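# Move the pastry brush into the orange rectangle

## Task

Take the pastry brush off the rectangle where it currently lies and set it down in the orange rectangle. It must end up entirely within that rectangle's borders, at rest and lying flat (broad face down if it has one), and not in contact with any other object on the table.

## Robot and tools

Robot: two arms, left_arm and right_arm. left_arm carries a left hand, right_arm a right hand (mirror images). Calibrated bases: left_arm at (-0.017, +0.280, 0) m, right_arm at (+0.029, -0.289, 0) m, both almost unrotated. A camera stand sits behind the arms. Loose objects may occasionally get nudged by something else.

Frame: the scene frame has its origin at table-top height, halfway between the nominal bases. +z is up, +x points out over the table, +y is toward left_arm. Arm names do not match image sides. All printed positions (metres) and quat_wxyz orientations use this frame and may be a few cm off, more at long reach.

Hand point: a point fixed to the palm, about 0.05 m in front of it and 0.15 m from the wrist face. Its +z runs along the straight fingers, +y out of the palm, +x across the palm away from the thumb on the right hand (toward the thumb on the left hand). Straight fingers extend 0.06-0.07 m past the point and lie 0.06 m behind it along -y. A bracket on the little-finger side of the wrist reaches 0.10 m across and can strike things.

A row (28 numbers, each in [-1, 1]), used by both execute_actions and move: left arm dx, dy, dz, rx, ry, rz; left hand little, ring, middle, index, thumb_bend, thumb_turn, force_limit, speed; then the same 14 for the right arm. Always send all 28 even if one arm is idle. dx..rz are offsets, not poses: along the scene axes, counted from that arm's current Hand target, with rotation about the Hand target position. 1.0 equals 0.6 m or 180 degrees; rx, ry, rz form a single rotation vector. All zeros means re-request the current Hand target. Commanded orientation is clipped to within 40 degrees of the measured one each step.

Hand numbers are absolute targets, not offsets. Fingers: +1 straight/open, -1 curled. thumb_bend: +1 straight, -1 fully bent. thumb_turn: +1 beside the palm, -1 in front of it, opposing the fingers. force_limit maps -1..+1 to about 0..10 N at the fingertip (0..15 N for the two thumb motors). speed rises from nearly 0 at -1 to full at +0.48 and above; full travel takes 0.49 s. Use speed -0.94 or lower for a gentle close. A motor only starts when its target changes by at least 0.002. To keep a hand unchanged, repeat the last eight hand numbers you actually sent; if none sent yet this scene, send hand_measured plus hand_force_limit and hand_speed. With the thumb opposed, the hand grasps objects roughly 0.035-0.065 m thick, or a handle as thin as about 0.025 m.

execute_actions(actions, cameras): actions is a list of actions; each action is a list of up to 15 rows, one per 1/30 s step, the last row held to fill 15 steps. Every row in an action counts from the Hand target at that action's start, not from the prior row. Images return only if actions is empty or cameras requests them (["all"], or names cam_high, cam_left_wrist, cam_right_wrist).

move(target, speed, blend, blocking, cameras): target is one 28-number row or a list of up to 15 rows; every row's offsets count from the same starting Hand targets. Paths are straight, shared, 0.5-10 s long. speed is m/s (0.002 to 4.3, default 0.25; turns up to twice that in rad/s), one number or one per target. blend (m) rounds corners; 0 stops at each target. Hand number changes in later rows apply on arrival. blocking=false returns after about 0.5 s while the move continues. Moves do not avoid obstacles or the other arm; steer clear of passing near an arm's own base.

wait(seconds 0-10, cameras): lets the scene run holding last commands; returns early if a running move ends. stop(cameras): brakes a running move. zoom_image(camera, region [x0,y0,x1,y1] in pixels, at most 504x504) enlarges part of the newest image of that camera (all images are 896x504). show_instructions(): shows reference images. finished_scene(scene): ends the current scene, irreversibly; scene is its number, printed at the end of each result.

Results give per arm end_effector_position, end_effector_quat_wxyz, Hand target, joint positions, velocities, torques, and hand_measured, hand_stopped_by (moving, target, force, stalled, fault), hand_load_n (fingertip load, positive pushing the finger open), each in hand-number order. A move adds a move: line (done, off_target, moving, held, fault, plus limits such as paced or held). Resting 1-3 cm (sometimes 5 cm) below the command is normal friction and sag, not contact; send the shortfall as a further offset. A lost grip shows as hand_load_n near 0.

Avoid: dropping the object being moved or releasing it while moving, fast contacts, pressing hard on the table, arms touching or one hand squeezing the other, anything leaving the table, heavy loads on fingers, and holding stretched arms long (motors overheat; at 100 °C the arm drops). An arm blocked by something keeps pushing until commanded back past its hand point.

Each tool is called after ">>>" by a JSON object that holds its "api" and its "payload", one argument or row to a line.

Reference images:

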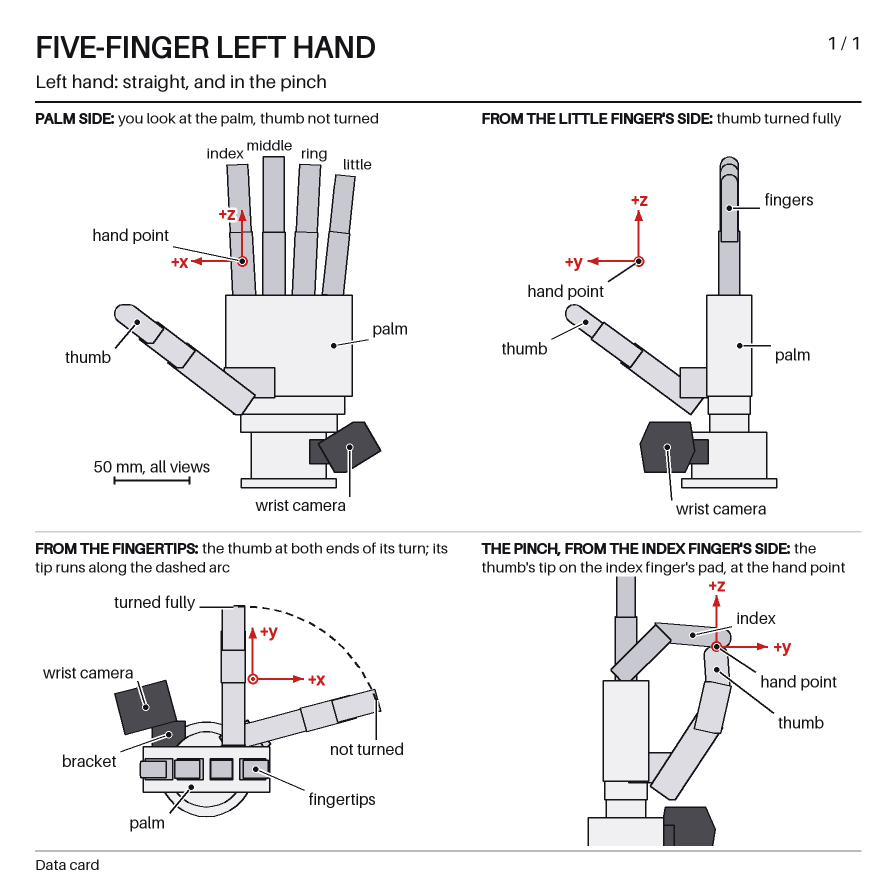

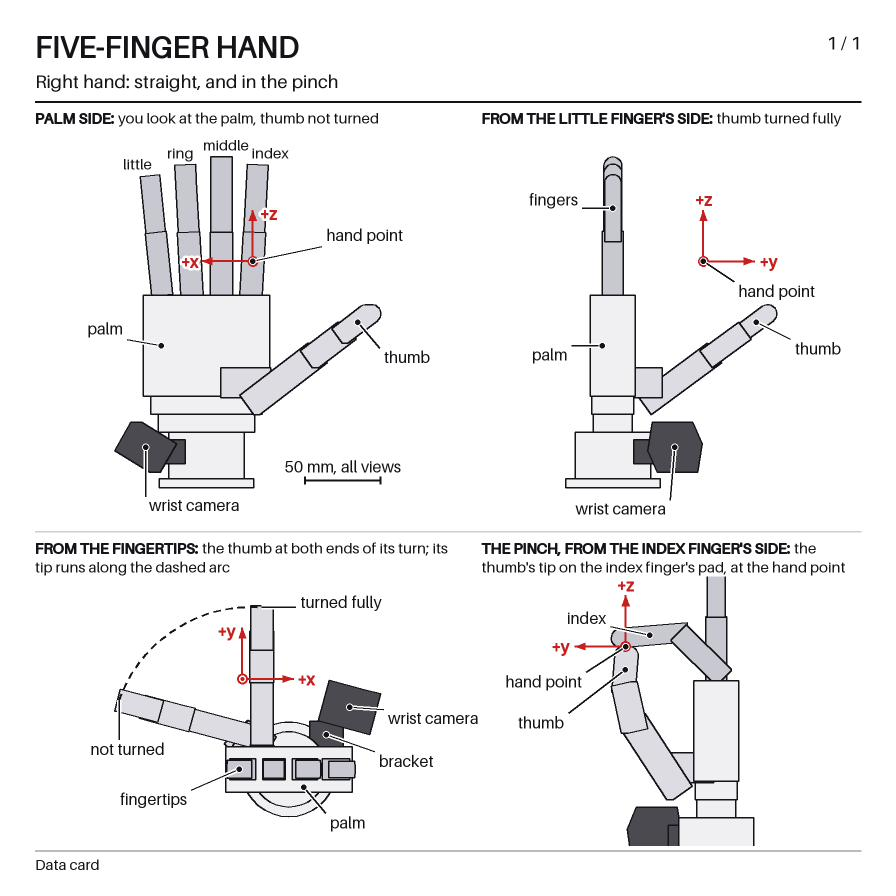

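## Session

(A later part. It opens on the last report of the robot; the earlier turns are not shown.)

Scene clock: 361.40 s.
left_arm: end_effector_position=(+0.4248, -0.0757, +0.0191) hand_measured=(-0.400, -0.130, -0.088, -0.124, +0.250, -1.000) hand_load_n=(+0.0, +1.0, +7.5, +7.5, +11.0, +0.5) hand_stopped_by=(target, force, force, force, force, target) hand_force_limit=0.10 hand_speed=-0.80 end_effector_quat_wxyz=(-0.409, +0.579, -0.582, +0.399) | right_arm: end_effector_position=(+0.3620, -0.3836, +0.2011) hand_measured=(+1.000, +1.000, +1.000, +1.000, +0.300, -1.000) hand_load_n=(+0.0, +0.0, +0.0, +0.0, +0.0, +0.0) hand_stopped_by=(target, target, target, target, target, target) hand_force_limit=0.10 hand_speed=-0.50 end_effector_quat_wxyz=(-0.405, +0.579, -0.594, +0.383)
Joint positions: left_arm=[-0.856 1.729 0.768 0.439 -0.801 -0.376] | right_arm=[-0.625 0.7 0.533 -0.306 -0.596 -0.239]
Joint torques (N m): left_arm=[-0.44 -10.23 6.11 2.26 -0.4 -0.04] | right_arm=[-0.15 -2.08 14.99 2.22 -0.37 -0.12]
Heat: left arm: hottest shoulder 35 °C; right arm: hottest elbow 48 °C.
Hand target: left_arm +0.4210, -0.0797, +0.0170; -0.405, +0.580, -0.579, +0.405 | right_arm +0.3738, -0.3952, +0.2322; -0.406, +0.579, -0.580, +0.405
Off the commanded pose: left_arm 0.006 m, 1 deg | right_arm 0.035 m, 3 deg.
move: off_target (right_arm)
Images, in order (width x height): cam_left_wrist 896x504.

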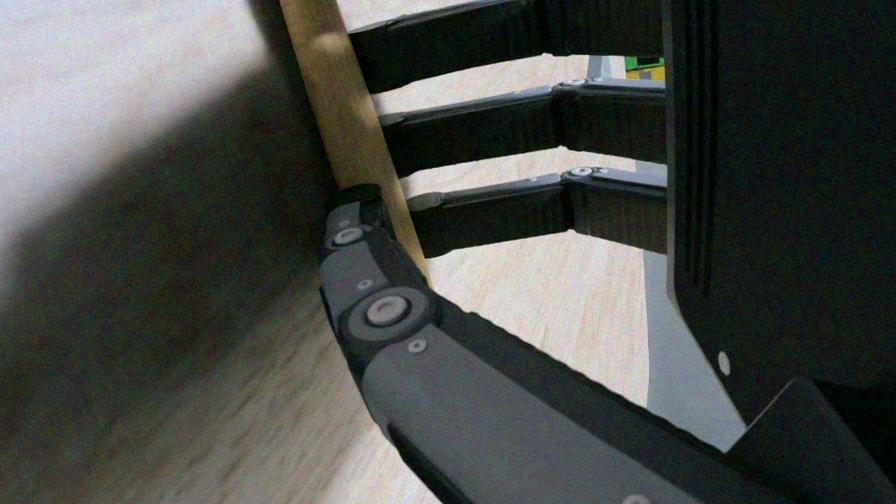

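>>> {"api": "move", "payload": {
  "target": [0,0.05,0.2,0,0,0,-0.4,-0.4,-0.35,-0.45,0.2,-1,0.1,-0.8,0,0,0,0,0,0,1,1,1,1,0.3,-1,0.1,-0.5],
  "speed": 0.15,
  "cameras": ["cam_high","cam_left_wrist"]
}}

>>> {"api": "zoom_image", "payload": {
  "camera": "cam_high",
  "region": [340, 150, 500, 280]
}}

Scene clock: 366.30 s.
left_arm: end_effector_position=(+0.4092, -0.0434, +0.1150) hand_measured=(-0.400, -0.130, -0.090, -0.126, +0.248, -1.000) hand_load_n=(+0.0, +0.0, +0.0, +0.0, +0.0, +0.0) hand_stopped_by=(target, force, force, force, force, target) hand_force_limit=0.10 hand_speed=-0.80 end_effector_quat_wxyz=(-0.402, +0.581, -0.588, +0.394) | right_arm: end_effector_position=(+0.3620, -0.3836, +0.2011) hand_measured=(+1.000, +1.000, +1.000, +1.000, +0.300, -1.000) hand_load_n=(+0.0, +0.0, +0.0, +0.0, +0.0, +0.0) hand_stopped_by=(target, target, target, target, target, target) hand_force_limit=0.10 hand_speed=-0.50 end_effector_quat_wxyz=(-0.405, +0.579, -0.594, +0.383)
Joint positions: left_arm=[-0.826 1.422 0.76 0.131 -0.763 -0.369] | right_arm=[-0.625 0.7 0.533 -0.306 -0.596 -0.239]
Joint torques (N m): left_arm=[0.91 -9.23 12.03 1.16 -0.29 0.25] | right_arm=[-0.15 -2.02 14.99 2.21 -0.37 -0.13]
Heat: left arm: hottest shoulder 35 °C; right arm: hottest elbow 48 °C.
Hand target: left_arm +0.4208, -0.0497, +0.1370; -0.405, +0.580, -0.579, +0.405 | right_arm +0.3738, -0.3952, +0.2322; -0.406, +0.579, -0.580, +0.405
Off the commanded pose: left_arm 0.026 m, 2 deg | right_arm 0.035 m, 3 deg.
move: off_target (left_arm, right_arm)
Images, in order (width x height): cam_high 896x504, cam_left_wrist 896x504.

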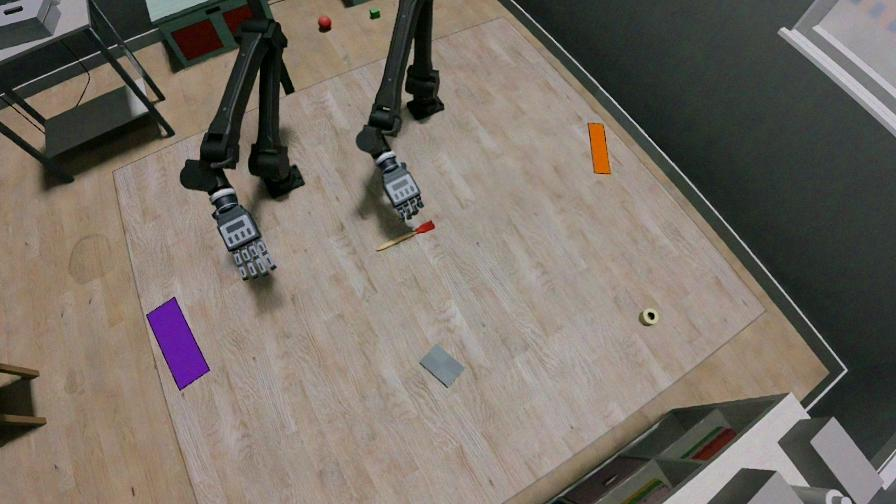

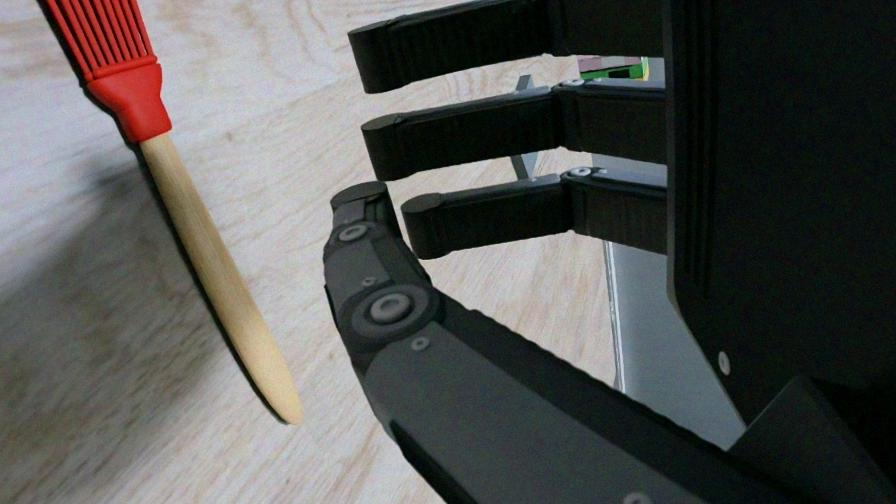

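Scaled by 3.150 from the camera's 896x504 image, which has a finer 1280x720 frame.

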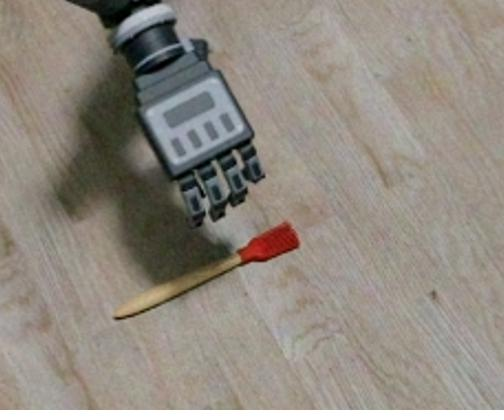

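>>> {"api": "move", "payload": {
  "target": [
    [0,0,0,0,0,0,1,1,1,1,0.25,-1,0.1,-0.2,0,0,0,0,0,0,1,1,1,1,0.3,-1,0.1,-0.5],
    [-0.01,0.047,-0.12,0,0,0,1,1,1,1,0.25,-1,0.1,-0.2,0,0,0,0,0,0,1,1,1,1,0.3,-1,0.1,-0.5]
  ],
  "speed": 0.15,
  "cameras": ["cam_high","cam_left_wrist"]
}}

Scene clock: 386.70 s.
left_arm: end_effector_position=(+0.4106, -0.0234, +0.0620) hand_measured=(+1.000, +1.000, +1.000, +1.000, +0.250, -1.000) hand_load_n=(+0.0, +0.0, +0.0, -0.5, +0.0, +0.0) hand_stopped_by=(target, target, target, target, target, target) hand_force_limit=0.10 hand_speed=-0.20 end_effector_quat_wxyz=(-0.401, +0.582, -0.582, +0.401) | right_arm: end_effector_position=(+0.3620, -0.3836, +0.2011) hand_measured=(+1.000, +1.000, +1.000, +1.000, +0.300, -1.000) hand_load_n=(+0.0, +0.0, +0.0, +0.0, +0.0, +0.0) hand_stopped_by=(target, target, target, target, target, target) hand_force_limit=0.10 hand_speed=-0.50 end_effector_quat_wxyz=(-0.405, +0.579, -0.594, +0.383)
Joint positions: left_arm=[-0.787 1.514 0.653 0.363 -0.728 -0.346] | right_arm=[-0.625 0.7 0.533 -0.306 -0.596 -0.239]
Joint torques (N m): left_arm=[0.91 -8.53 7.42 2.48 -0.26 0.27] | right_arm=[-0.15 -1.96 14.98 2.22 -0.36 -0.12]
Heat: left arm: hottest elbow 37 °C; right arm: hottest elbow 49 °C.
Hand target: left_arm +0.4149, -0.0216, +0.0650; -0.405, +0.580, -0.579, +0.405 | right_arm +0.3738, -0.3952, +0.2322; -0.406, +0.579, -0.580, +0.405
Off the commanded pose: left_arm 0.006 m, 1 deg | right_arm 0.035 m, 3 deg.
move: off_target (right_arm)
Images, in order (width x height): cam_high 896x504, cam_left_wrist 896x504.

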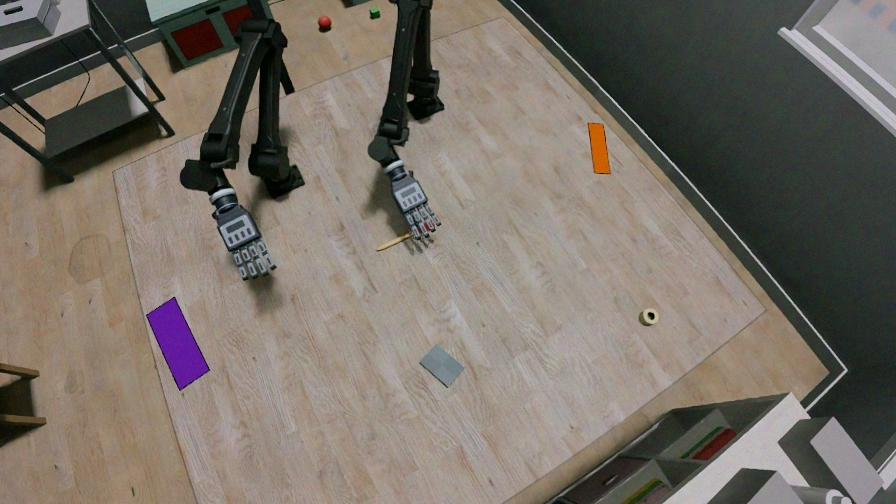

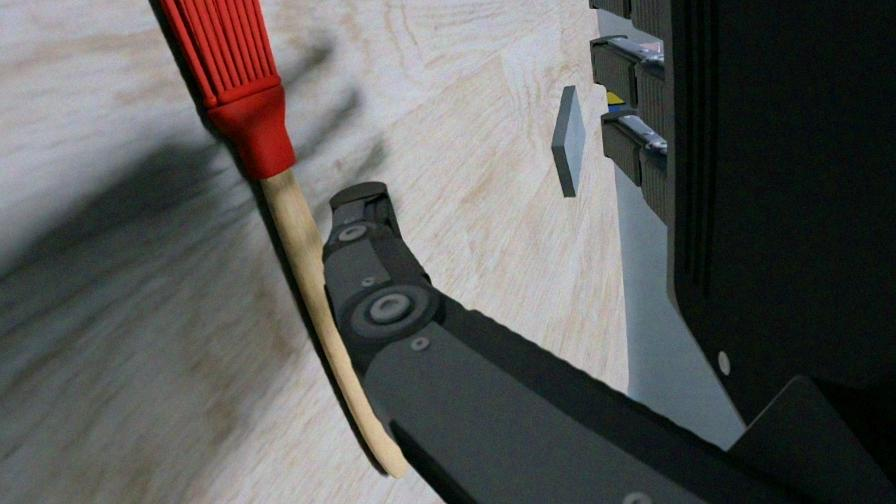

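>>> {"api": "move", "payload": {
  "target": [
    [-0.025,-0.015,-0.04,0,0,0,1,1,1,1,0.25,-1,0.1,-0.2,0,0,0,0,0,0,1,1,1,1,0.3,-1,0.1,-0.5],
    [-0.025,-0.017,-0.07,0,0,0,1,1,1,1,0.25,-1,0.1,-0.2,0,0,0,0,0,0,1,1,1,1,0.3,-1,0.1,-0.5]
  ],
  "speed": 0.1,
  "cameras": ["cam_left_wrist"]
}}

Scene clock: 395.87 s.
left_arm: end_effector_position=(+0.4011, -0.0260, +0.0205) hand_measured=(+1.000, +1.000, +1.000, +1.000, +0.250, -1.000) hand_load_n=(+0.0, +0.0, +0.0, +0.0, +0.0, +0.0) hand_stopped_by=(target, target, target, target, target, target) hand_force_limit=0.10 hand_speed=-0.20 end_effector_quat_wxyz=(-0.409, +0.579, -0.585, +0.394) | right_arm: end_effector_position=(+0.3620, -0.3836, +0.2011) hand_measured=(+1.000, +1.000, +1.000, +1.000, +0.300, -1.000) hand_load_n=(+0.0, +0.0, +0.0, +0.0, +0.0, +0.0) hand_stopped_by=(target, target, target, target, target, target) hand_force_limit=0.10 hand_speed=-0.50 end_effector_quat_wxyz=(-0.405, +0.579, -0.594, +0.383)
Joint positions: left_arm=[-0.817 1.625 0.621 0.489 -0.765 -0.35] | right_arm=[-0.625 0.7 0.533 -0.306 -0.596 -0.239]
Joint torques (N m): left_arm=[-0.38 -8.88 6.23 2.36 -0.46 -0.04] | right_arm=[-0.15 -2.02 14.99 2.19 -0.37 -0.12]
Heat: left arm: hottest elbow 36 °C; right arm: hottest elbow 49 °C.
Hand target: left_arm +0.4000, -0.0317, +0.0230; -0.405, +0.580, -0.579, +0.405 | right_arm +0.3738, -0.3952, +0.2322; -0.406, +0.579, -0.580, +0.405
Off the commanded pose: left_arm 0.006 m, 2 deg | right_arm 0.035 m, 3 deg.
move: off_target (right_arm)
Images, in order (width x height): cam_left_wrist 896x504.

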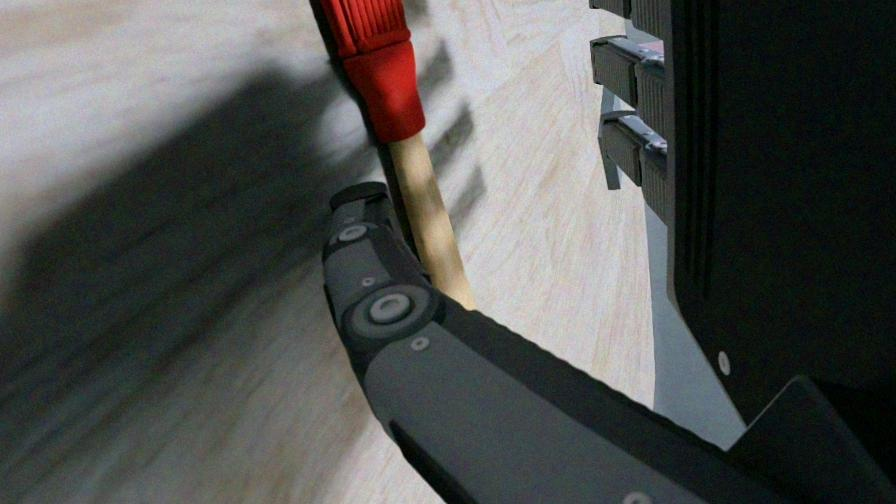

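>>> {"api": "move", "payload": {
  "target": [
    [0.012,-0.033,-0.01,0,0,0,1,1,1,1,0.25,-1,-0.5,-0.5,0,0,0,0,0,0,1,1,1,1,0.3,-1,0.1,-0.5],
    [0.012,-0.033,-0.01,0,0,0,0.2,0.2,0.2,0.2,0.25,-1,-0.5,-0.5,0,0,0,0,0,0,1,1,1,1,0.3,-1,0.1,-0.5]
  ],
  "speed": 0.1,
  "cameras": ["cam_left_wrist"]
}}

Scene clock: 400.37 s.
left_arm: end_effector_position=(+0.3989, -0.0308, +0.0125) hand_measured=(+0.200, +0.314, +0.268, +0.200, +0.250, -1.000) hand_load_n=(+0.0, +0.0, -0.5, +0.0, +0.0, +0.0) hand_stopped_by=(target, force, force, target, target, target) hand_force_limit=-0.50 hand_speed=-0.50 end_effector_quat_wxyz=(-0.415, +0.578, -0.585, +0.388) | right_arm: end_effector_position=(+0.3620, -0.3836, +0.2011) hand_measured=(+1.000, +1.000, +1.000, +1.000, +0.300, -1.000) hand_load_n=(+0.0, +0.0, +0.0, +0.0, +0.0, +0.0) hand_stopped_by=(target, target, target, target, target, target) hand_force_limit=0.10 hand_speed=-0.50 end_effector_quat_wxyz=(-0.405, +0.579, -0.594, +0.383)
Joint positions: left_arm=[-0.836 1.655 0.632 0.493 -0.795 -0.357] | right_arm=[-0.625 0.7 0.533 -0.306 -0.596 -0.239]
Joint torques (N m): left_arm=[-0.5 -7.65 9.58 1.85 0.07 -0.11] | right_arm=[-0.15 -2.02 14.98 2.22 -0.37 -0.13]
Motor temperatures (°C): left_arm=[31 35 36 29 28 29] | right_arm=[36 33 50 29 31 29]
Heat: left arm: hottest elbow 36 °C; right arm: hottest elbow 50 °C.
Hand target: left_arm +0.4072, -0.0516, +0.0172; -0.405, +0.580, -0.579, +0.406 | right_arm +0.3738, -0.3952, +0.2322; -0.406, +0.579, -0.580, +0.405
Off the commanded pose: left_arm 0.023 m, 2 deg | right_arm 0.035 m, 3 deg.
move: off_target (left_arm, right_arm); target 2's new numbers were sent with left_arm's hand 0.026 m and 3 deg from that target
Images, in order (width x height): cam_left_wrist 896x504.

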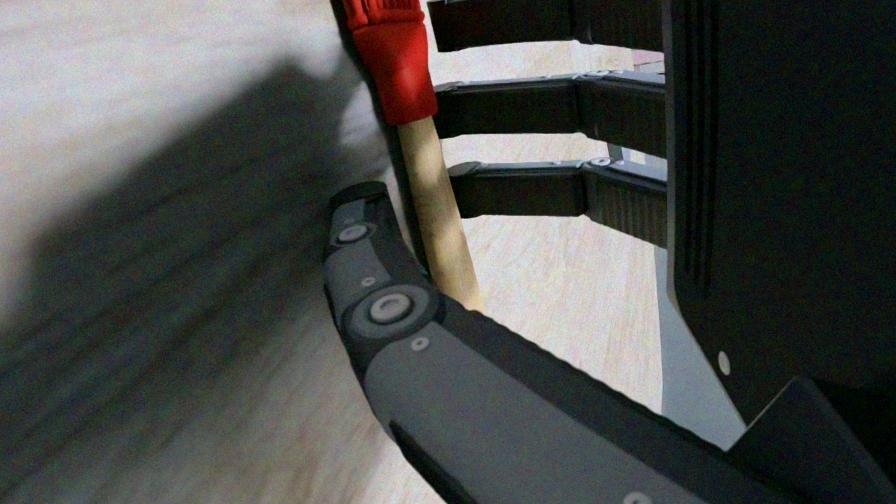

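>>> {"api": "move", "payload": {
  "target": [
    [0,0,0.025,0,0,0,1,1,1,1,0.25,-1,-0.5,-0.2,0,0,0,0,0,0,1,1,1,1,0.3,-1,0.1,-0.5],
    [0.0,-0.015,0.018,0,0,0,1,1,1,1,0.25,-1,-0.5,-0.5,0,0,0,0,0,0,1,1,1,1,0.3,-1,0.1,-0.5]
  ],
  "speed": 0.1,
  "cameras": ["cam_left_wrist"]
}}

Scene clock: 405.70 s.
left_arm: end_effector_position=(+0.3951, -0.0412, +0.0145) hand_measured=(+1.000, +1.000, +1.000, +1.000, +0.250, -1.000) hand_load_n=(+0.0, +0.0, +0.0, +0.0, +0.0, +0.0) hand_stopped_by=(target, target, target, target, target, target) hand_force_limit=-0.50 hand_speed=-0.50 end_effector_quat_wxyz=(-0.410, +0.576, -0.590, +0.389) | right_arm: end_effector_position=(+0.3620, -0.3836, +0.2011) hand_measured=(+1.000, +1.000, +1.000, +1.000, +0.300, -1.000) hand_load_n=(+0.0, +0.0, +0.0, +0.0, +0.0, +0.0) hand_stopped_by=(target, target, target, target, target, target) hand_force_limit=0.10 hand_speed=-0.50 end_effector_quat_wxyz=(-0.405, +0.579, -0.594, +0.383)
Joint positions: left_arm=[-0.854 1.652 0.648 0.461 -0.796 -0.37] | right_arm=[-0.625 0.7 0.533 -0.306 -0.596 -0.239]
Joint torques (N m): left_arm=[-0.26 -8.82 10.52 1.1 -0.48 -0.07] | right_arm=[-0.15 -2.02 14.98 2.22 -0.36 -0.12]
Heat: left arm: hottest elbow 36 °C; right arm: hottest elbow 50 °C.
Hand target: left_arm +0.4071, -0.0605, +0.0279; -0.405, +0.580, -0.579, +0.405 | right_arm +0.3738, -0.3952, +0.2322; -0.406, +0.579, -0.580, +0.405
Off the commanded pose: left_arm 0.026 m, 2 deg | right_arm 0.035 m, 3 deg.
move: off_target (left_arm, right_arm); target 2's new numbers were sent with left_arm's hand 0.026 m and 2 deg from that target
Images, in order (width x height): cam_left_wrist 896x504.

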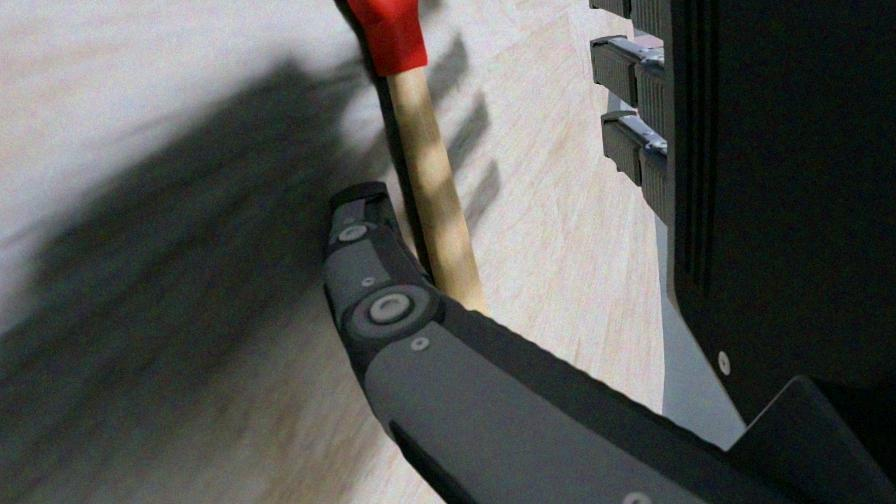

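>>> {"api": "move", "payload": {
  "target": [0.02,0.0,0.0,0,0,0,1,1,1,1,0.25,-1,-0.5,-0.5,0,0,0,0,0,0,1,1,1,1,0.3,-1,0.1,-0.5],
  "speed": 0.1,
  "cameras": ["cam_left_wrist"]
}}

Scene clock: 410.57 s.
left_arm: end_effector_position=(+0.4011, -0.0476, +0.0138) hand_measured=(+1.000, +1.000, +1.000, +1.000, +0.250, -1.000) hand_load_n=(+0.0, +0.0, +0.0, +0.0, +0.0, +0.0) hand_stopped_by=(target, target, target, target, target, target) hand_force_limit=-0.50 hand_speed=-0.50 end_effector_quat_wxyz=(-0.405, +0.577, -0.591, +0.392) | right_arm: end_effector_position=(+0.3620, -0.3836, +0.2011) hand_measured=(+1.000, +1.000, +1.000, +1.000, +0.300, -1.000) hand_load_n=(+0.0, +0.0, +0.0, +0.0, +0.0, +0.0) hand_stopped_by=(target, target, target, target, target, target) hand_force_limit=0.10 hand_speed=-0.50 end_effector_quat_wxyz=(-0.405, +0.579, -0.594, +0.383)
Joint positions: left_arm=[-0.849 1.668 0.668 0.461 -0.781 -0.37] | right_arm=[-0.625 0.7 0.533 -0.306 -0.596 -0.239]
Joint torques (N m): left_arm=[0.79 -9.05 10.61 1.36 -0.32 0.11] | right_arm=[-0.21 -1.96 14.98 2.21 -0.37 -0.12]
Heat: left arm: hottest elbow 36 °C; right arm: hottest elbow 50 °C.
Hand target: left_arm +0.4192, -0.0606, +0.0278; -0.405, +0.580, -0.579, +0.405 | right_arm +0.3738, -0.3952, +0.2322; -0.406, +0.579, -0.580, +0.405
Off the commanded pose: left_arm 0.026 m, 2 deg | right_arm 0.035 m, 3 deg.
move: off_target (left_arm, right_arm)
Images, in order (width x height): cam_left_wrist 896x504.

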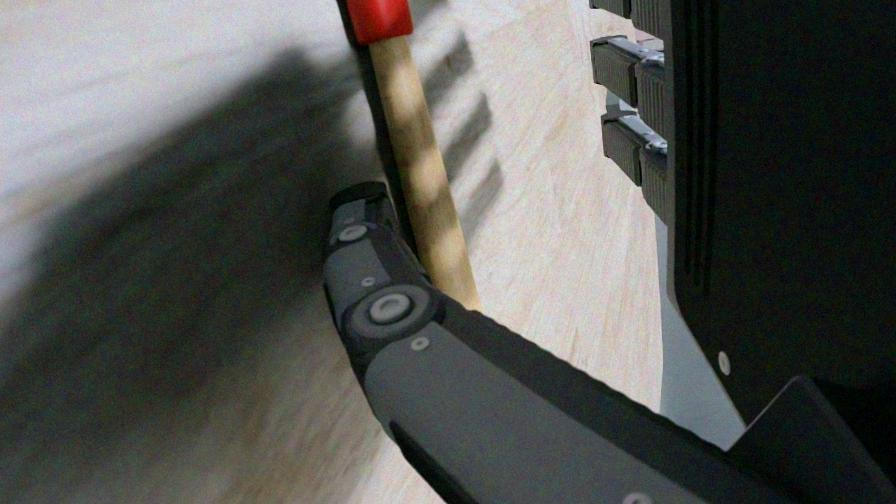

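Now close in stages.

>>> {"api": "move", "payload": {
  "target": [
    [0,0,0,0,0,0,0.2,0.2,0.2,0.2,0.25,-1,-0.5,-0.5,0,0,0,0,0,0,1,1,1,1,0.3,-1,0.1,-0.5],
    [0,0,0,0,0,0,-0.4,-0.4,-0.4,-0.4,0.25,-1,-0.5,-0.8,0,0,0,0,0,0,1,1,1,1,0.3,-1,0.1,-0.5]
  ],
  "speed": 0.1,
  "cameras": ["cam_left_wrist"]
}}

Scene clock: 415.67 s.
left_arm: end_effector_position=(+0.4062, -0.0507, +0.0184) hand_measured=(-0.400, -0.130, -0.112, -0.128, +0.252, -1.000) hand_load_n=(+0.0, +1.5, +7.5, +3.5, +7.5, +1.0) hand_stopped_by=(target, force, force, force, target, target) hand_force_limit=-0.50 hand_speed=-0.80 end_effector_quat_wxyz=(-0.405, +0.578, -0.587, +0.397) | right_arm: end_effector_position=(+0.3620, -0.3836, +0.2011) hand_measured=(+1.000, +1.000, +1.000, +1.000, +0.300, -1.000) hand_load_n=(+0.0, +0.0, +0.0, +0.0, +0.0, +0.0) hand_stopped_by=(target, target, target, target, target, target) hand_force_limit=0.10 hand_speed=-0.50 end_effector_quat_wxyz=(-0.405, +0.579, -0.594, +0.383)
Joint positions: left_arm=[-0.845 1.668 0.68 0.461 -0.781 -0.37] | right_arm=[-0.625 0.7 0.533 -0.306 -0.596 -0.239]
Joint torques (N m): left_arm=[0.85 -9.17 9.74 1.37 -0.28 0.11] | right_arm=[-0.15 -1.96 14.99 2.21 -0.37 -0.13]
Heat: left arm: hottest elbow 36 °C; right arm: hottest elbow 50 °C.
Hand target: left_arm +0.4192, -0.0606, +0.0280; -0.405, +0.580, -0.579, +0.406 | right_arm +0.3738, -0.3952, +0.2322; -0.406, +0.579, -0.580, +0.405
Off the commanded pose: left_arm 0.019 m, 1 deg | right_arm 0.035 m, 3 deg.
move: off_target (left_arm, right_arm); target 2's new numbers were sent with left_arm's hand 0.024 m and 2 deg from that target
Images, in order (width x height): cam_left_wrist 896x504.

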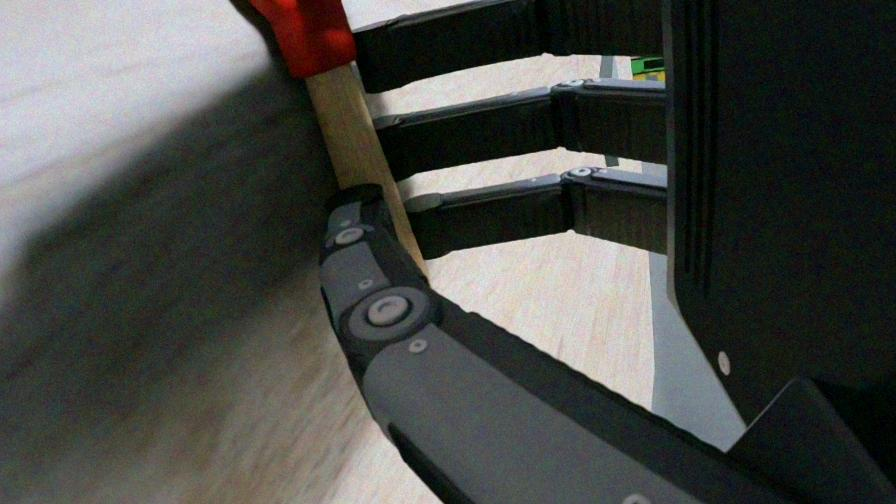

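>>> {"api": "move", "payload": {
  "target": [
    [0,0,0,0,0,0,-0.4,-0.4,-0.4,-0.45,0.2,-1,0.2,-0.8,0,0,0,0,0,0,1,1,1,1,0.3,-1,0.1,-0.5],
    [0,0,0.06,0,0,0,-0.4,-0.4,-0.4,-0.45,0.2,-1,0.2,-0.8,0,0,0,0,0,0,1,1,1,1,0.3,-1,0.1,-0.5]
  ],
  "speed": 0.05,
  "cameras": ["cam_left_wrist"]
}}

Scene clock: 421.83 s.
left_arm: end_effector_position=(+0.3995, -0.0433, +0.0342) hand_measured=(-0.400, -0.130, -0.112, -0.142, +0.250, -1.000) hand_load_n=(+0.0, +0.5, +4.5, +4.5, +7.0, +0.0) hand_stopped_by=(target, force, force, force, force, target) hand_force_limit=0.20 hand_speed=-0.80 end_effector_quat_wxyz=(-0.406, +0.577, -0.598, +0.381) | right_arm: end_effector_position=(+0.3620, -0.3836, +0.2011) hand_measured=(+1.000, +1.000, +1.000, +1.000, +0.300, -1.000) hand_load_n=(+0.0, +0.0, +0.0, +0.0, +0.0, +0.0) hand_stopped_by=(target, target, target, target, target, target) hand_force_limit=0.10 hand_speed=-0.50 end_effector_quat_wxyz=(-0.405, +0.579, -0.594, +0.383)
Joint positions: left_arm=[-0.845 1.597 0.682 0.351 -0.78 -0.37] | right_arm=[-0.625 0.7 0.533 -0.306 -0.596 -0.239]
Joint torques (N m): left_arm=[0.79 -10.46 11.85 1.16 -0.34 0.12] | right_arm=[-0.15 -2.08 14.99 2.21 -0.36 -0.12]
Heat: left arm: hottest elbow 36 °C; right arm: hottest elbow 50 °C.
Hand target: left_arm +0.4192, -0.0606, +0.0639; -0.405, +0.580, -0.579, +0.405 | right_arm +0.3738, -0.3952, +0.2322; -0.406, +0.579, -0.580, +0.405
Off the commanded pose: left_arm 0.040 m, 4 deg | right_arm 0.035 m, 3 deg.
move: off_target (left_arm, right_arm)
Images, in order (width x height): cam_left_wrist 896x504.

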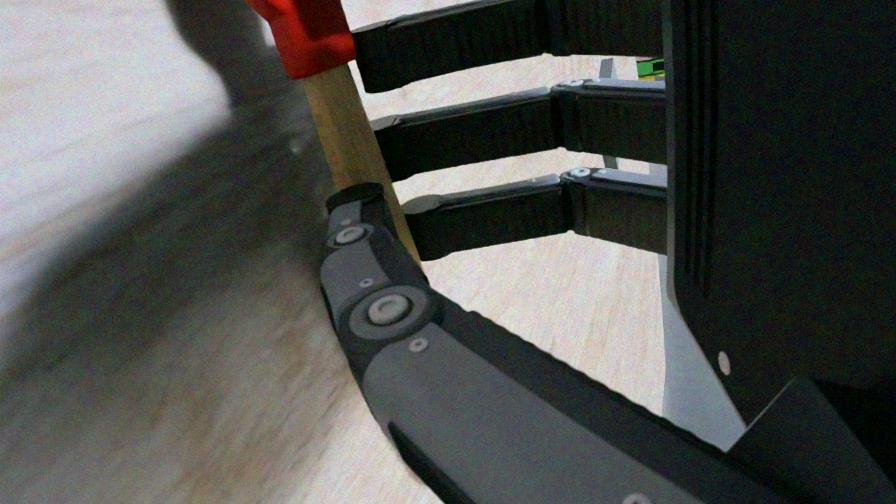

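>>> {"api": "move", "payload": {
  "target": [
    [0,0,0,0,0,0,-0.4,-0.4,-0.45,-0.5,0.2,-1,0.4,-0.8,0,0,0,0,0,0,1,1,1,1,0.3,-1,0.1,-0.5],
    [0,0,0.08,0,0,0,-0.4,-0.4,-0.45,-0.5,0.2,-1,0.4,-0.8,0,0,0,0,0,0,1,1,1,1,0.3,-1,0.1,-0.5]
  ],
  "speed": 0.05,
  "cameras": ["cam_left_wrist", "cam_high"]
}}

>>> {"api": "zoom_image", "payload": {
  "camera": "cam_high",
  "region": [340, 150, 500, 280]
}}

Scene clock: 427.77 s.
left_arm: end_effector_position=(+0.4012, -0.0452, +0.0805) hand_measured=(-0.400, -0.130, -0.274, -0.324, +0.248, -1.000) hand_load_n=(+0.0, +0.0, +7.5, +7.0, +2.0, +0.0) hand_stopped_by=(target, force, force, force, force, target) hand_force_limit=0.40 hand_speed=-0.80 end_effector_quat_wxyz=(-0.406, +0.577, -0.597, +0.382) | right_arm: end_effector_position=(+0.3620, -0.3836, +0.2011) hand_measured=(+1.000, +1.000, +1.000, +1.000, +0.300, -1.000) hand_load_n=(+0.0, +0.0, -0.5, +0.0, +0.0, +0.0) hand_stopped_by=(target, target, target, target, target, target) hand_force_limit=0.10 hand_speed=-0.50 end_effector_quat_wxyz=(-0.405, +0.579, -0.594, +0.383)
Joint positions: left_arm=[-0.845 1.487 0.728 0.198 -0.78 -0.37] | right_arm=[-0.625 0.7 0.533 -0.306 -0.596 -0.239]
Joint torques (N m): left_arm=[0.79 -9.82 13.03 1.05 -0.34 0.12] | right_arm=[-0.15 -2.02 14.99 2.21 -0.36 -0.13]
Heat: left arm: hottest elbow 36 °C; right arm: hottest elbow 50 °C.
Hand target: left_arm +0.4191, -0.0605, +0.1119; -0.405, +0.580, -0.579, +0.405 | right_arm +0.3738, -0.3952, +0.2322; -0.406, +0.579, -0.580, +0.405
Off the commanded pose: left_arm 0.039 m, 3 deg | right_arm 0.035 m, 3 deg.
move: off_target (left_arm, right_arm)
Images, in order (width x height): cam_high 896x504, cam_left_wrist 896x504.

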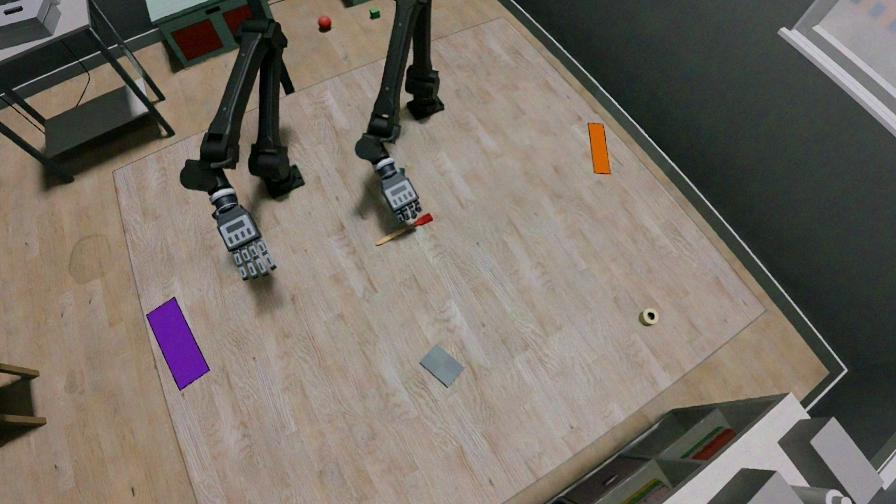

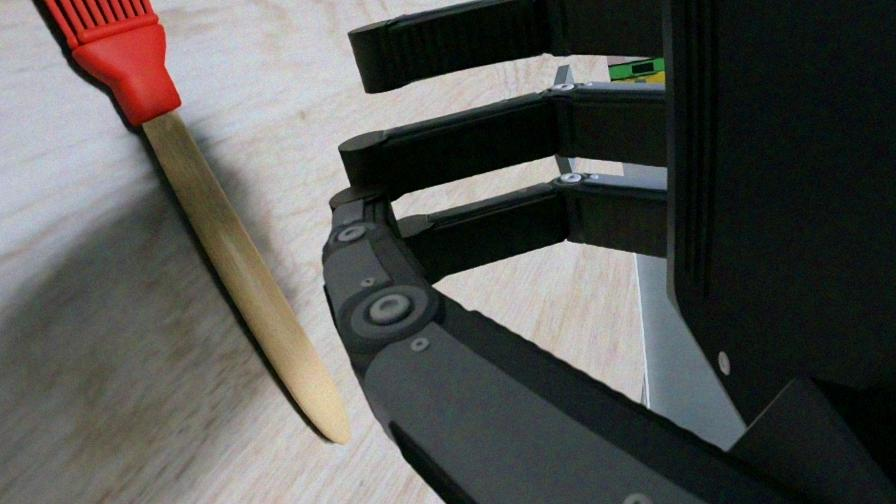

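Scaled by 3.150 from the camera's 896x504 image, which has a finer 1280x720 frame.

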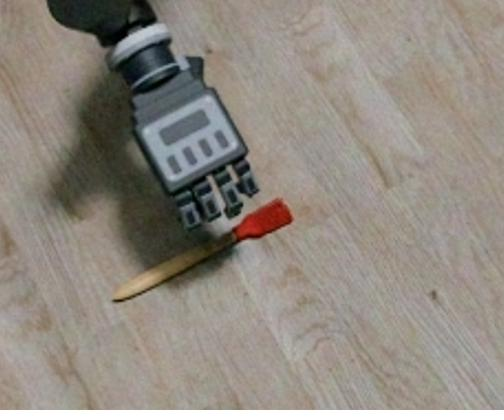

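>>> {"api": "move", "payload": {
  "target": [
    [0,0,0,0,0,0,1,1,1,1,0.25,-1,0.4,-0.2,0,0,0,0,0,0,1,1,1,1,0.3,-1,0.1,-0.5],
    [-0.1,0,-0.1,0,0,0,1,1,1,1,0.25,-1,0.4,-0.2,0,0,0,0,0,0,1,1,1,1,0.3,-1,0.1,-0.5],
    [-0.1,0,-0.15,0,0,0,1,1,1,1,0.25,-1,0.4,-0.2,0,0,0,0,0,0,1,1,1,1,0.3,-1,0.1,-0.5]
  ],
  "speed": 0.1,
  "cameras": ["cam_left_wrist", "cam_high"]
}}

>>> {"api": "zoom_image", "payload": {
  "camera": "cam_high",
  "region": [340, 150, 500, 280]
}}

Scene clock: 455.73 s.
left_arm: end_effector_position=(+0.3605, -0.0550, +0.0193) hand_measured=(+1.000, +1.000, +1.000, +1.000, +0.250, -1.000) hand_load_n=(+0.0, +0.0, +0.0, +0.0, +0.5, +0.0) hand_stopped_by=(target, target, target, target, target, target) hand_force_limit=0.40 hand_speed=-0.20 end_effector_quat_wxyz=(-0.410, +0.578, -0.585, +0.394) | right_arm: end_effector_position=(+0.3620, -0.3836, +0.2011) hand_measured=(+1.000, +1.000, +1.000, +1.000, +0.300, -1.000) hand_load_n=(+0.0, +0.0, +0.0, +0.0, +0.0, +0.0) hand_stopped_by=(target, target, target, target, target, target) hand_force_limit=0.10 hand_speed=-0.50 end_effector_quat_wxyz=(-0.405, +0.579, -0.594, +0.383)
Joint positions: left_arm=[-0.949 1.615 0.622 0.405 -0.879 -0.448] | right_arm=[-0.625 0.7 0.533 -0.306 -0.596 -0.239]
Joint torques (N m): left_arm=[-0.32 -8.76 6.22 2.28 -0.53 -0.03] | right_arm=[-0.21 -1.96 14.99 2.21 -0.37 -0.13]
Heat: left arm: hottest elbow 38 °C; right arm: hottest elbow 51 °C.
Hand target: left_arm +0.3592, -0.0605, +0.0218; -0.405, +0.580, -0.579, +0.405 | right_arm +0.3738, -0.3952, +0.2322; -0.406, +0.579, -0.580, +0.405
Off the commanded pose: left_arm 0.006 m, 2 deg | right_arm 0.035 m, 3 deg.
move: off_target (right_arm)
Images, in order (width x height): cam_high 896x504, cam_left_wrist 896x504.

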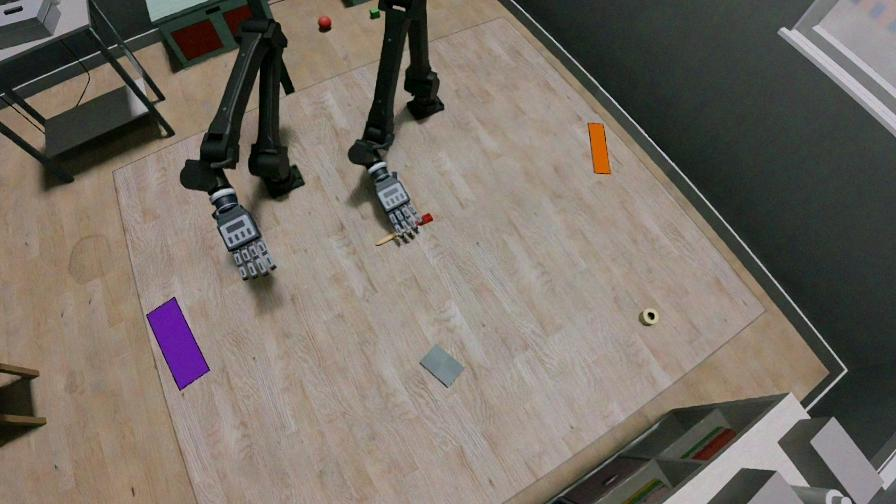

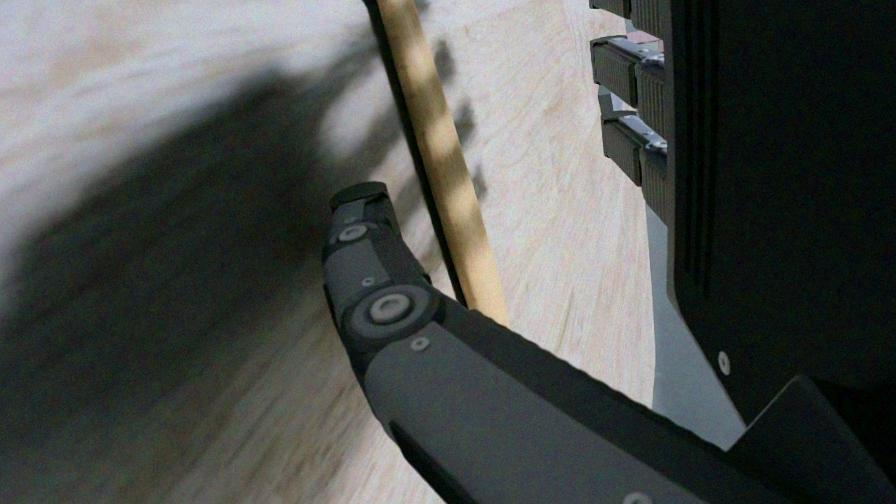

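Scaled by 3.150 from the camera's 896x504 image, which has a finer 1280x720 frame.

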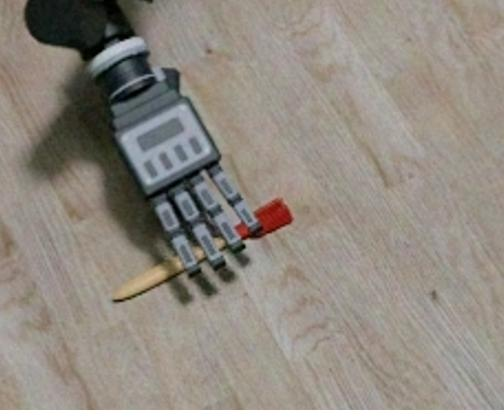

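>>> {"api": "move", "payload": {
  "target": [0,0,-0.02,0,0,0,1,1,1,1,0.25,-1,0.4,-0.2,0,0,0,0,0,0,1,1,1,1,0.3,-1,0.1,-0.5],
  "speed": 0.05
}}

>>> {"api": "move", "payload": {
  "target": [0,0,-0.01,0,0,0,1,1,1,1,0.25,-1,0.4,-0.2,0,0,0,0,0,0,1,1,1,1,0.3,-1,0.1,-0.5],
  "speed": 0.05
}}

>>> {"api": "move", "payload": {
  "target": [0,0,-0.01,0,0,0,1,1,1,1,0.25,-1,0.4,-0.2,0,0,0,0,0,0,1,1,1,1,0.3,-1,0.1,-0.5],
  "speed": 0.05,
  "cameras": ["cam_left_wrist"]
}}

Scene clock: 460.17 s.
left_arm: end_effector_position=(+0.3628, -0.0576, +0.0132) hand_measured=(+1.000, +1.000, +1.000, +1.000, +0.250, -1.000) hand_load_n=(+0.0, +0.0, +0.0, +0.0, -0.5, -0.5) hand_stopped_by=(target, target, target, target, target, target) hand_force_limit=0.40 hand_speed=-0.20 end_effector_quat_wxyz=(-0.410, +0.579, -0.581, +0.399) | right_arm: end_effector_position=(+0.3620, -0.3836, +0.2011) hand_measured=(+1.000, +1.000, +1.000, +1.000, +0.300, -1.000) hand_load_n=(-0.5, -0.5, +0.0, +0.0, +0.0, +0.0) hand_stopped_by=(target, target, target, target, target, target) hand_force_limit=0.10 hand_speed=-0.50 end_effector_quat_wxyz=(-0.405, +0.579, -0.594, +0.383)
Joint positions: left_arm=[-0.949 1.644 0.622 0.448 -0.882 -0.448] | right_arm=[-0.625 0.7 0.533 -0.306 -0.596 -0.239]
Joint torques (N m): left_arm=[-0.38 -8.41 5.52 2.25 -0.42 -0.03] | right_arm=[-0.15 -2.02 14.99 2.21 -0.36 -0.12]
Heat: left arm: hottest elbow 37 °C; right arm: hottest elbow 51 °C.
Hand target: left_arm +0.3592, -0.0604, +0.0098; -0.405, +0.580, -0.579, +0.405 | right_arm +0.3738, -0.3952, +0.2322; -0.406, +0.579, -0.580, +0.405
Off the commanded pose: left_arm 0.006 m, 1 deg | right_arm 0.035 m, 3 deg.
move: off_target (right_arm)

Scene clock: 461.03 s.
left_arm: end_effector_position=(+0.3646, -0.0594, +0.0130) hand_measured=(+1.000, +1.000, +1.000, +1.000, +0.250, -1.000) hand_load_n=(+0.0, +0.0, +0.0, +0.0, -1.0, -1.5) hand_stopped_by=(target, target, target, target, target, target) hand_force_limit=0.40 hand_speed=-0.20 end_effector_quat_wxyz=(-0.410, +0.580, -0.576, +0.405) | right_arm: end_effector_position=(+0.3620, -0.3836, +0.2011) hand_measured=(+1.000, +1.000, +1.000, +1.000, +0.300, -1.000) hand_load_n=(+0.0, -0.5, +0.0, +0.0, +0.0, +0.0) hand_stopped_by=(target, target, target, target, target, target) hand_force_limit=0.10 hand_speed=-0.50 end_effector_quat_wxyz=(-0.405, +0.579, -0.594, +0.383)
Joint positions: left_arm=[-0.949 1.654 0.622 0.472 -0.884 -0.448] | right_arm=[-0.625 0.7 0.533 -0.306 -0.596 -0.239]
Joint torques (N m): left_arm=[-0.38 -7.77 5.22 2.24 -0.29 -0.03] | right_arm=[-0.15 -1.96 14.99 2.21 -0.37 -0.12]
Heat: left arm: hottest elbow 37 °C; right arm: hottest elbow 51 °C.
Hand target: left_arm +0.3592, -0.0604, +0.0038; -0.405, +0.580, -0.579, +0.405 | right_arm +0.3738, -0.3952, +0.2322; -0.406, +0.579, -0.580, +0.405
Off the commanded pose: left_arm 0.011 m, 1 deg | right_arm 0.035 m, 3 deg.
move: off_target (left_arm, right_arm)

Scene clock: 461.90 s.
left_arm: end_effector_position=(+0.3650, -0.0590, +0.0124) hand_measured=(+1.000, +1.000, +1.000, +1.000, +0.250, -1.000) hand_load_n=(+0.0, +0.0, -0.5, +0.0, -2.0, -2.5) hand_stopped_by=(target, target, target, target, target, target) hand_force_limit=0.40 hand_speed=-0.20 end_effector_quat_wxyz=(-0.411, +0.581, -0.572, +0.409) | right_arm: end_effector_position=(+0.3620, -0.3836, +0.2011) hand_measured=(+1.000, +1.000, +1.000, +1.000, +0.300, -1.000) hand_load_n=(-0.5, +0.0, +0.0, +0.0, +0.0, +0.0) hand_stopped_by=(target, target, target, target, target, target) hand_force_limit=0.10 hand_speed=-0.50 end_effector_quat_wxyz=(-0.405, +0.579, -0.594, +0.383)
Joint positions: left_arm=[-0.95 1.661 0.617 0.496 -0.89 -0.448] | right_arm=[-0.625 0.7 0.533 -0.306 -0.596 -0.239]
Joint torques (N m): left_arm=[-0.32 -7 5.41 2.03 -0.05 -0.04] | right_arm=[-0.15 -2.02 14.98 2.21 -0.37 -0.13]
Heat: left arm: hottest elbow 37 °C; right arm: hottest elbow 51 °C.
Hand target: left_arm +0.3591, -0.0605, -0.0022; -0.405, +0.580, -0.579, +0.405 | right_arm +0.3738, -0.3952, +0.2322; -0.406, +0.579, -0.580, +0.405
Off the commanded pose: left_arm 0.016 m, 1 deg | right_arm 0.035 m, 3 deg.
move: off_target (left_arm, right_arm)
Images, in order (width x height): cam_left_wrist 896x504.

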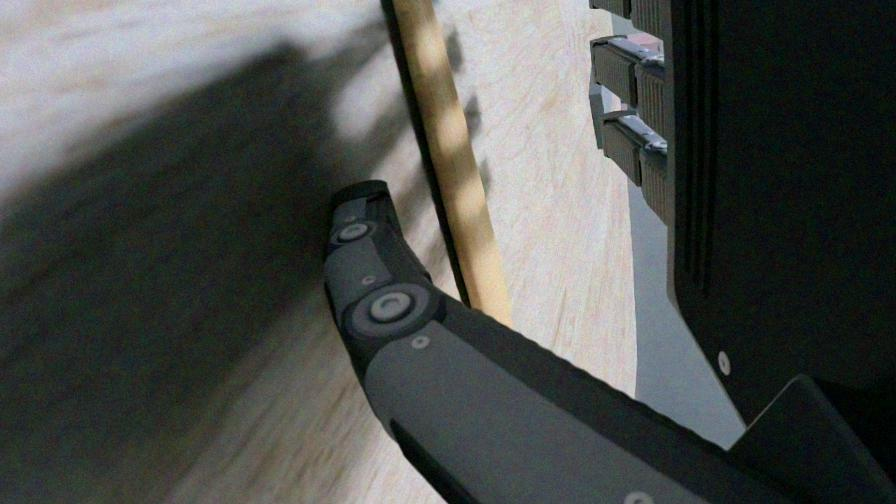

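>>> {"api": "move", "payload": {
  "target": [
    [0,0,0.06,0,0,0,1,1,1,1,0.25,-1,-0.4,-0.2,0,0,0,0,0,0,1,1,1,1,0.3,-1,0.1,-0.5],
    [0.035,0.01,0.06,0,0,0,1,1,1,1,0.25,-1,-0.4,-0.2,0,0,0,0,0,0,1,1,1,1,0.3,-1,0.1,-0.5],
    [0.030,0.01,0.022,0,0,0,1,1,1,1,0.25,-1,-0.4,-0.2,0,0,0,0,0,0,1,1,1,1,0.3,-1,0.1,-0.5]
  ],
  "speed": 0.08,
  "cameras": ["cam_left_wrist"]
}}

Scene clock: 482.37 s.
left_arm: end_effector_position=(+0.3739, -0.0498, +0.0130) hand_measured=(+1.000, +1.000, +1.000, +1.000, +0.250, -1.000) hand_load_n=(+0.0, +0.0, +0.0, +0.0, -1.0, -1.0) hand_stopped_by=(target, target, target, target, target, target) hand_force_limit=-0.40 hand_speed=-0.20 end_effector_quat_wxyz=(-0.405, +0.583, -0.578, +0.403) | right_arm: end_effector_position=(+0.3620, -0.3836, +0.2011) hand_measured=(+1.000, +1.000, +1.000, +1.000, +0.300, -1.000) hand_load_n=(+0.0, +0.0, +0.0, +0.0, +0.0, +0.0) hand_stopped_by=(target, target, target, target, target, target) hand_force_limit=0.10 hand_speed=-0.50 end_effector_quat_wxyz=(-0.405, +0.579, -0.594, +0.383)
Joint positions: left_arm=[-0.91 1.646 0.617 0.478 -0.845 -0.432] | right_arm=[-0.625 0.7 0.533 -0.306 -0.596 -0.239]
Joint torques (N m): left_arm=[0.32 -7.77 7.1 2.18 -0.23 0.22] | right_arm=[-0.15 -2.02 14.98 2.22 -0.36 -0.13]
Heat: left arm: hottest elbow 35 °C; right arm: hottest elbow 52 °C.
Hand target: left_arm +0.3771, -0.0546, +0.0111; -0.405, +0.580, -0.579, +0.406 | right_arm +0.3738, -0.3952, +0.2322; -0.406, +0.579, -0.580, +0.405
Off the commanded pose: left_arm 0.006 m, 0 deg | right_arm 0.035 m, 3 deg.
move: off_target (right_arm)
Images, in order (width x height): cam_left_wrist 896x504.

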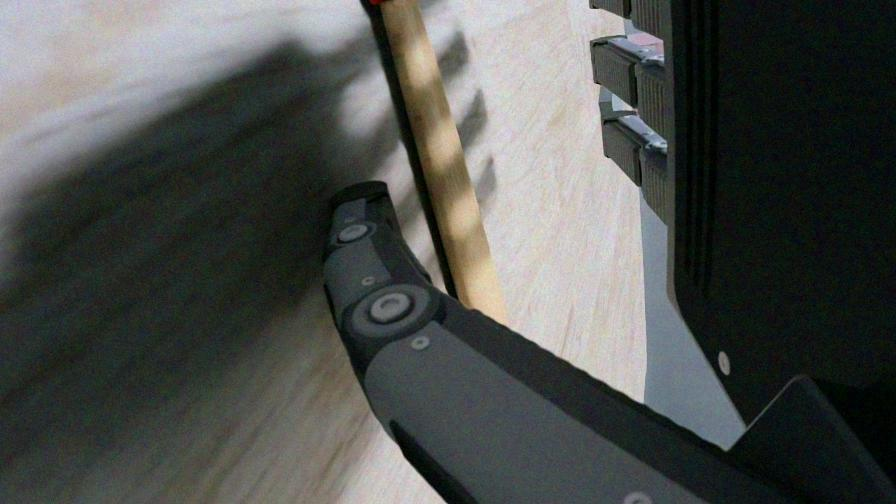

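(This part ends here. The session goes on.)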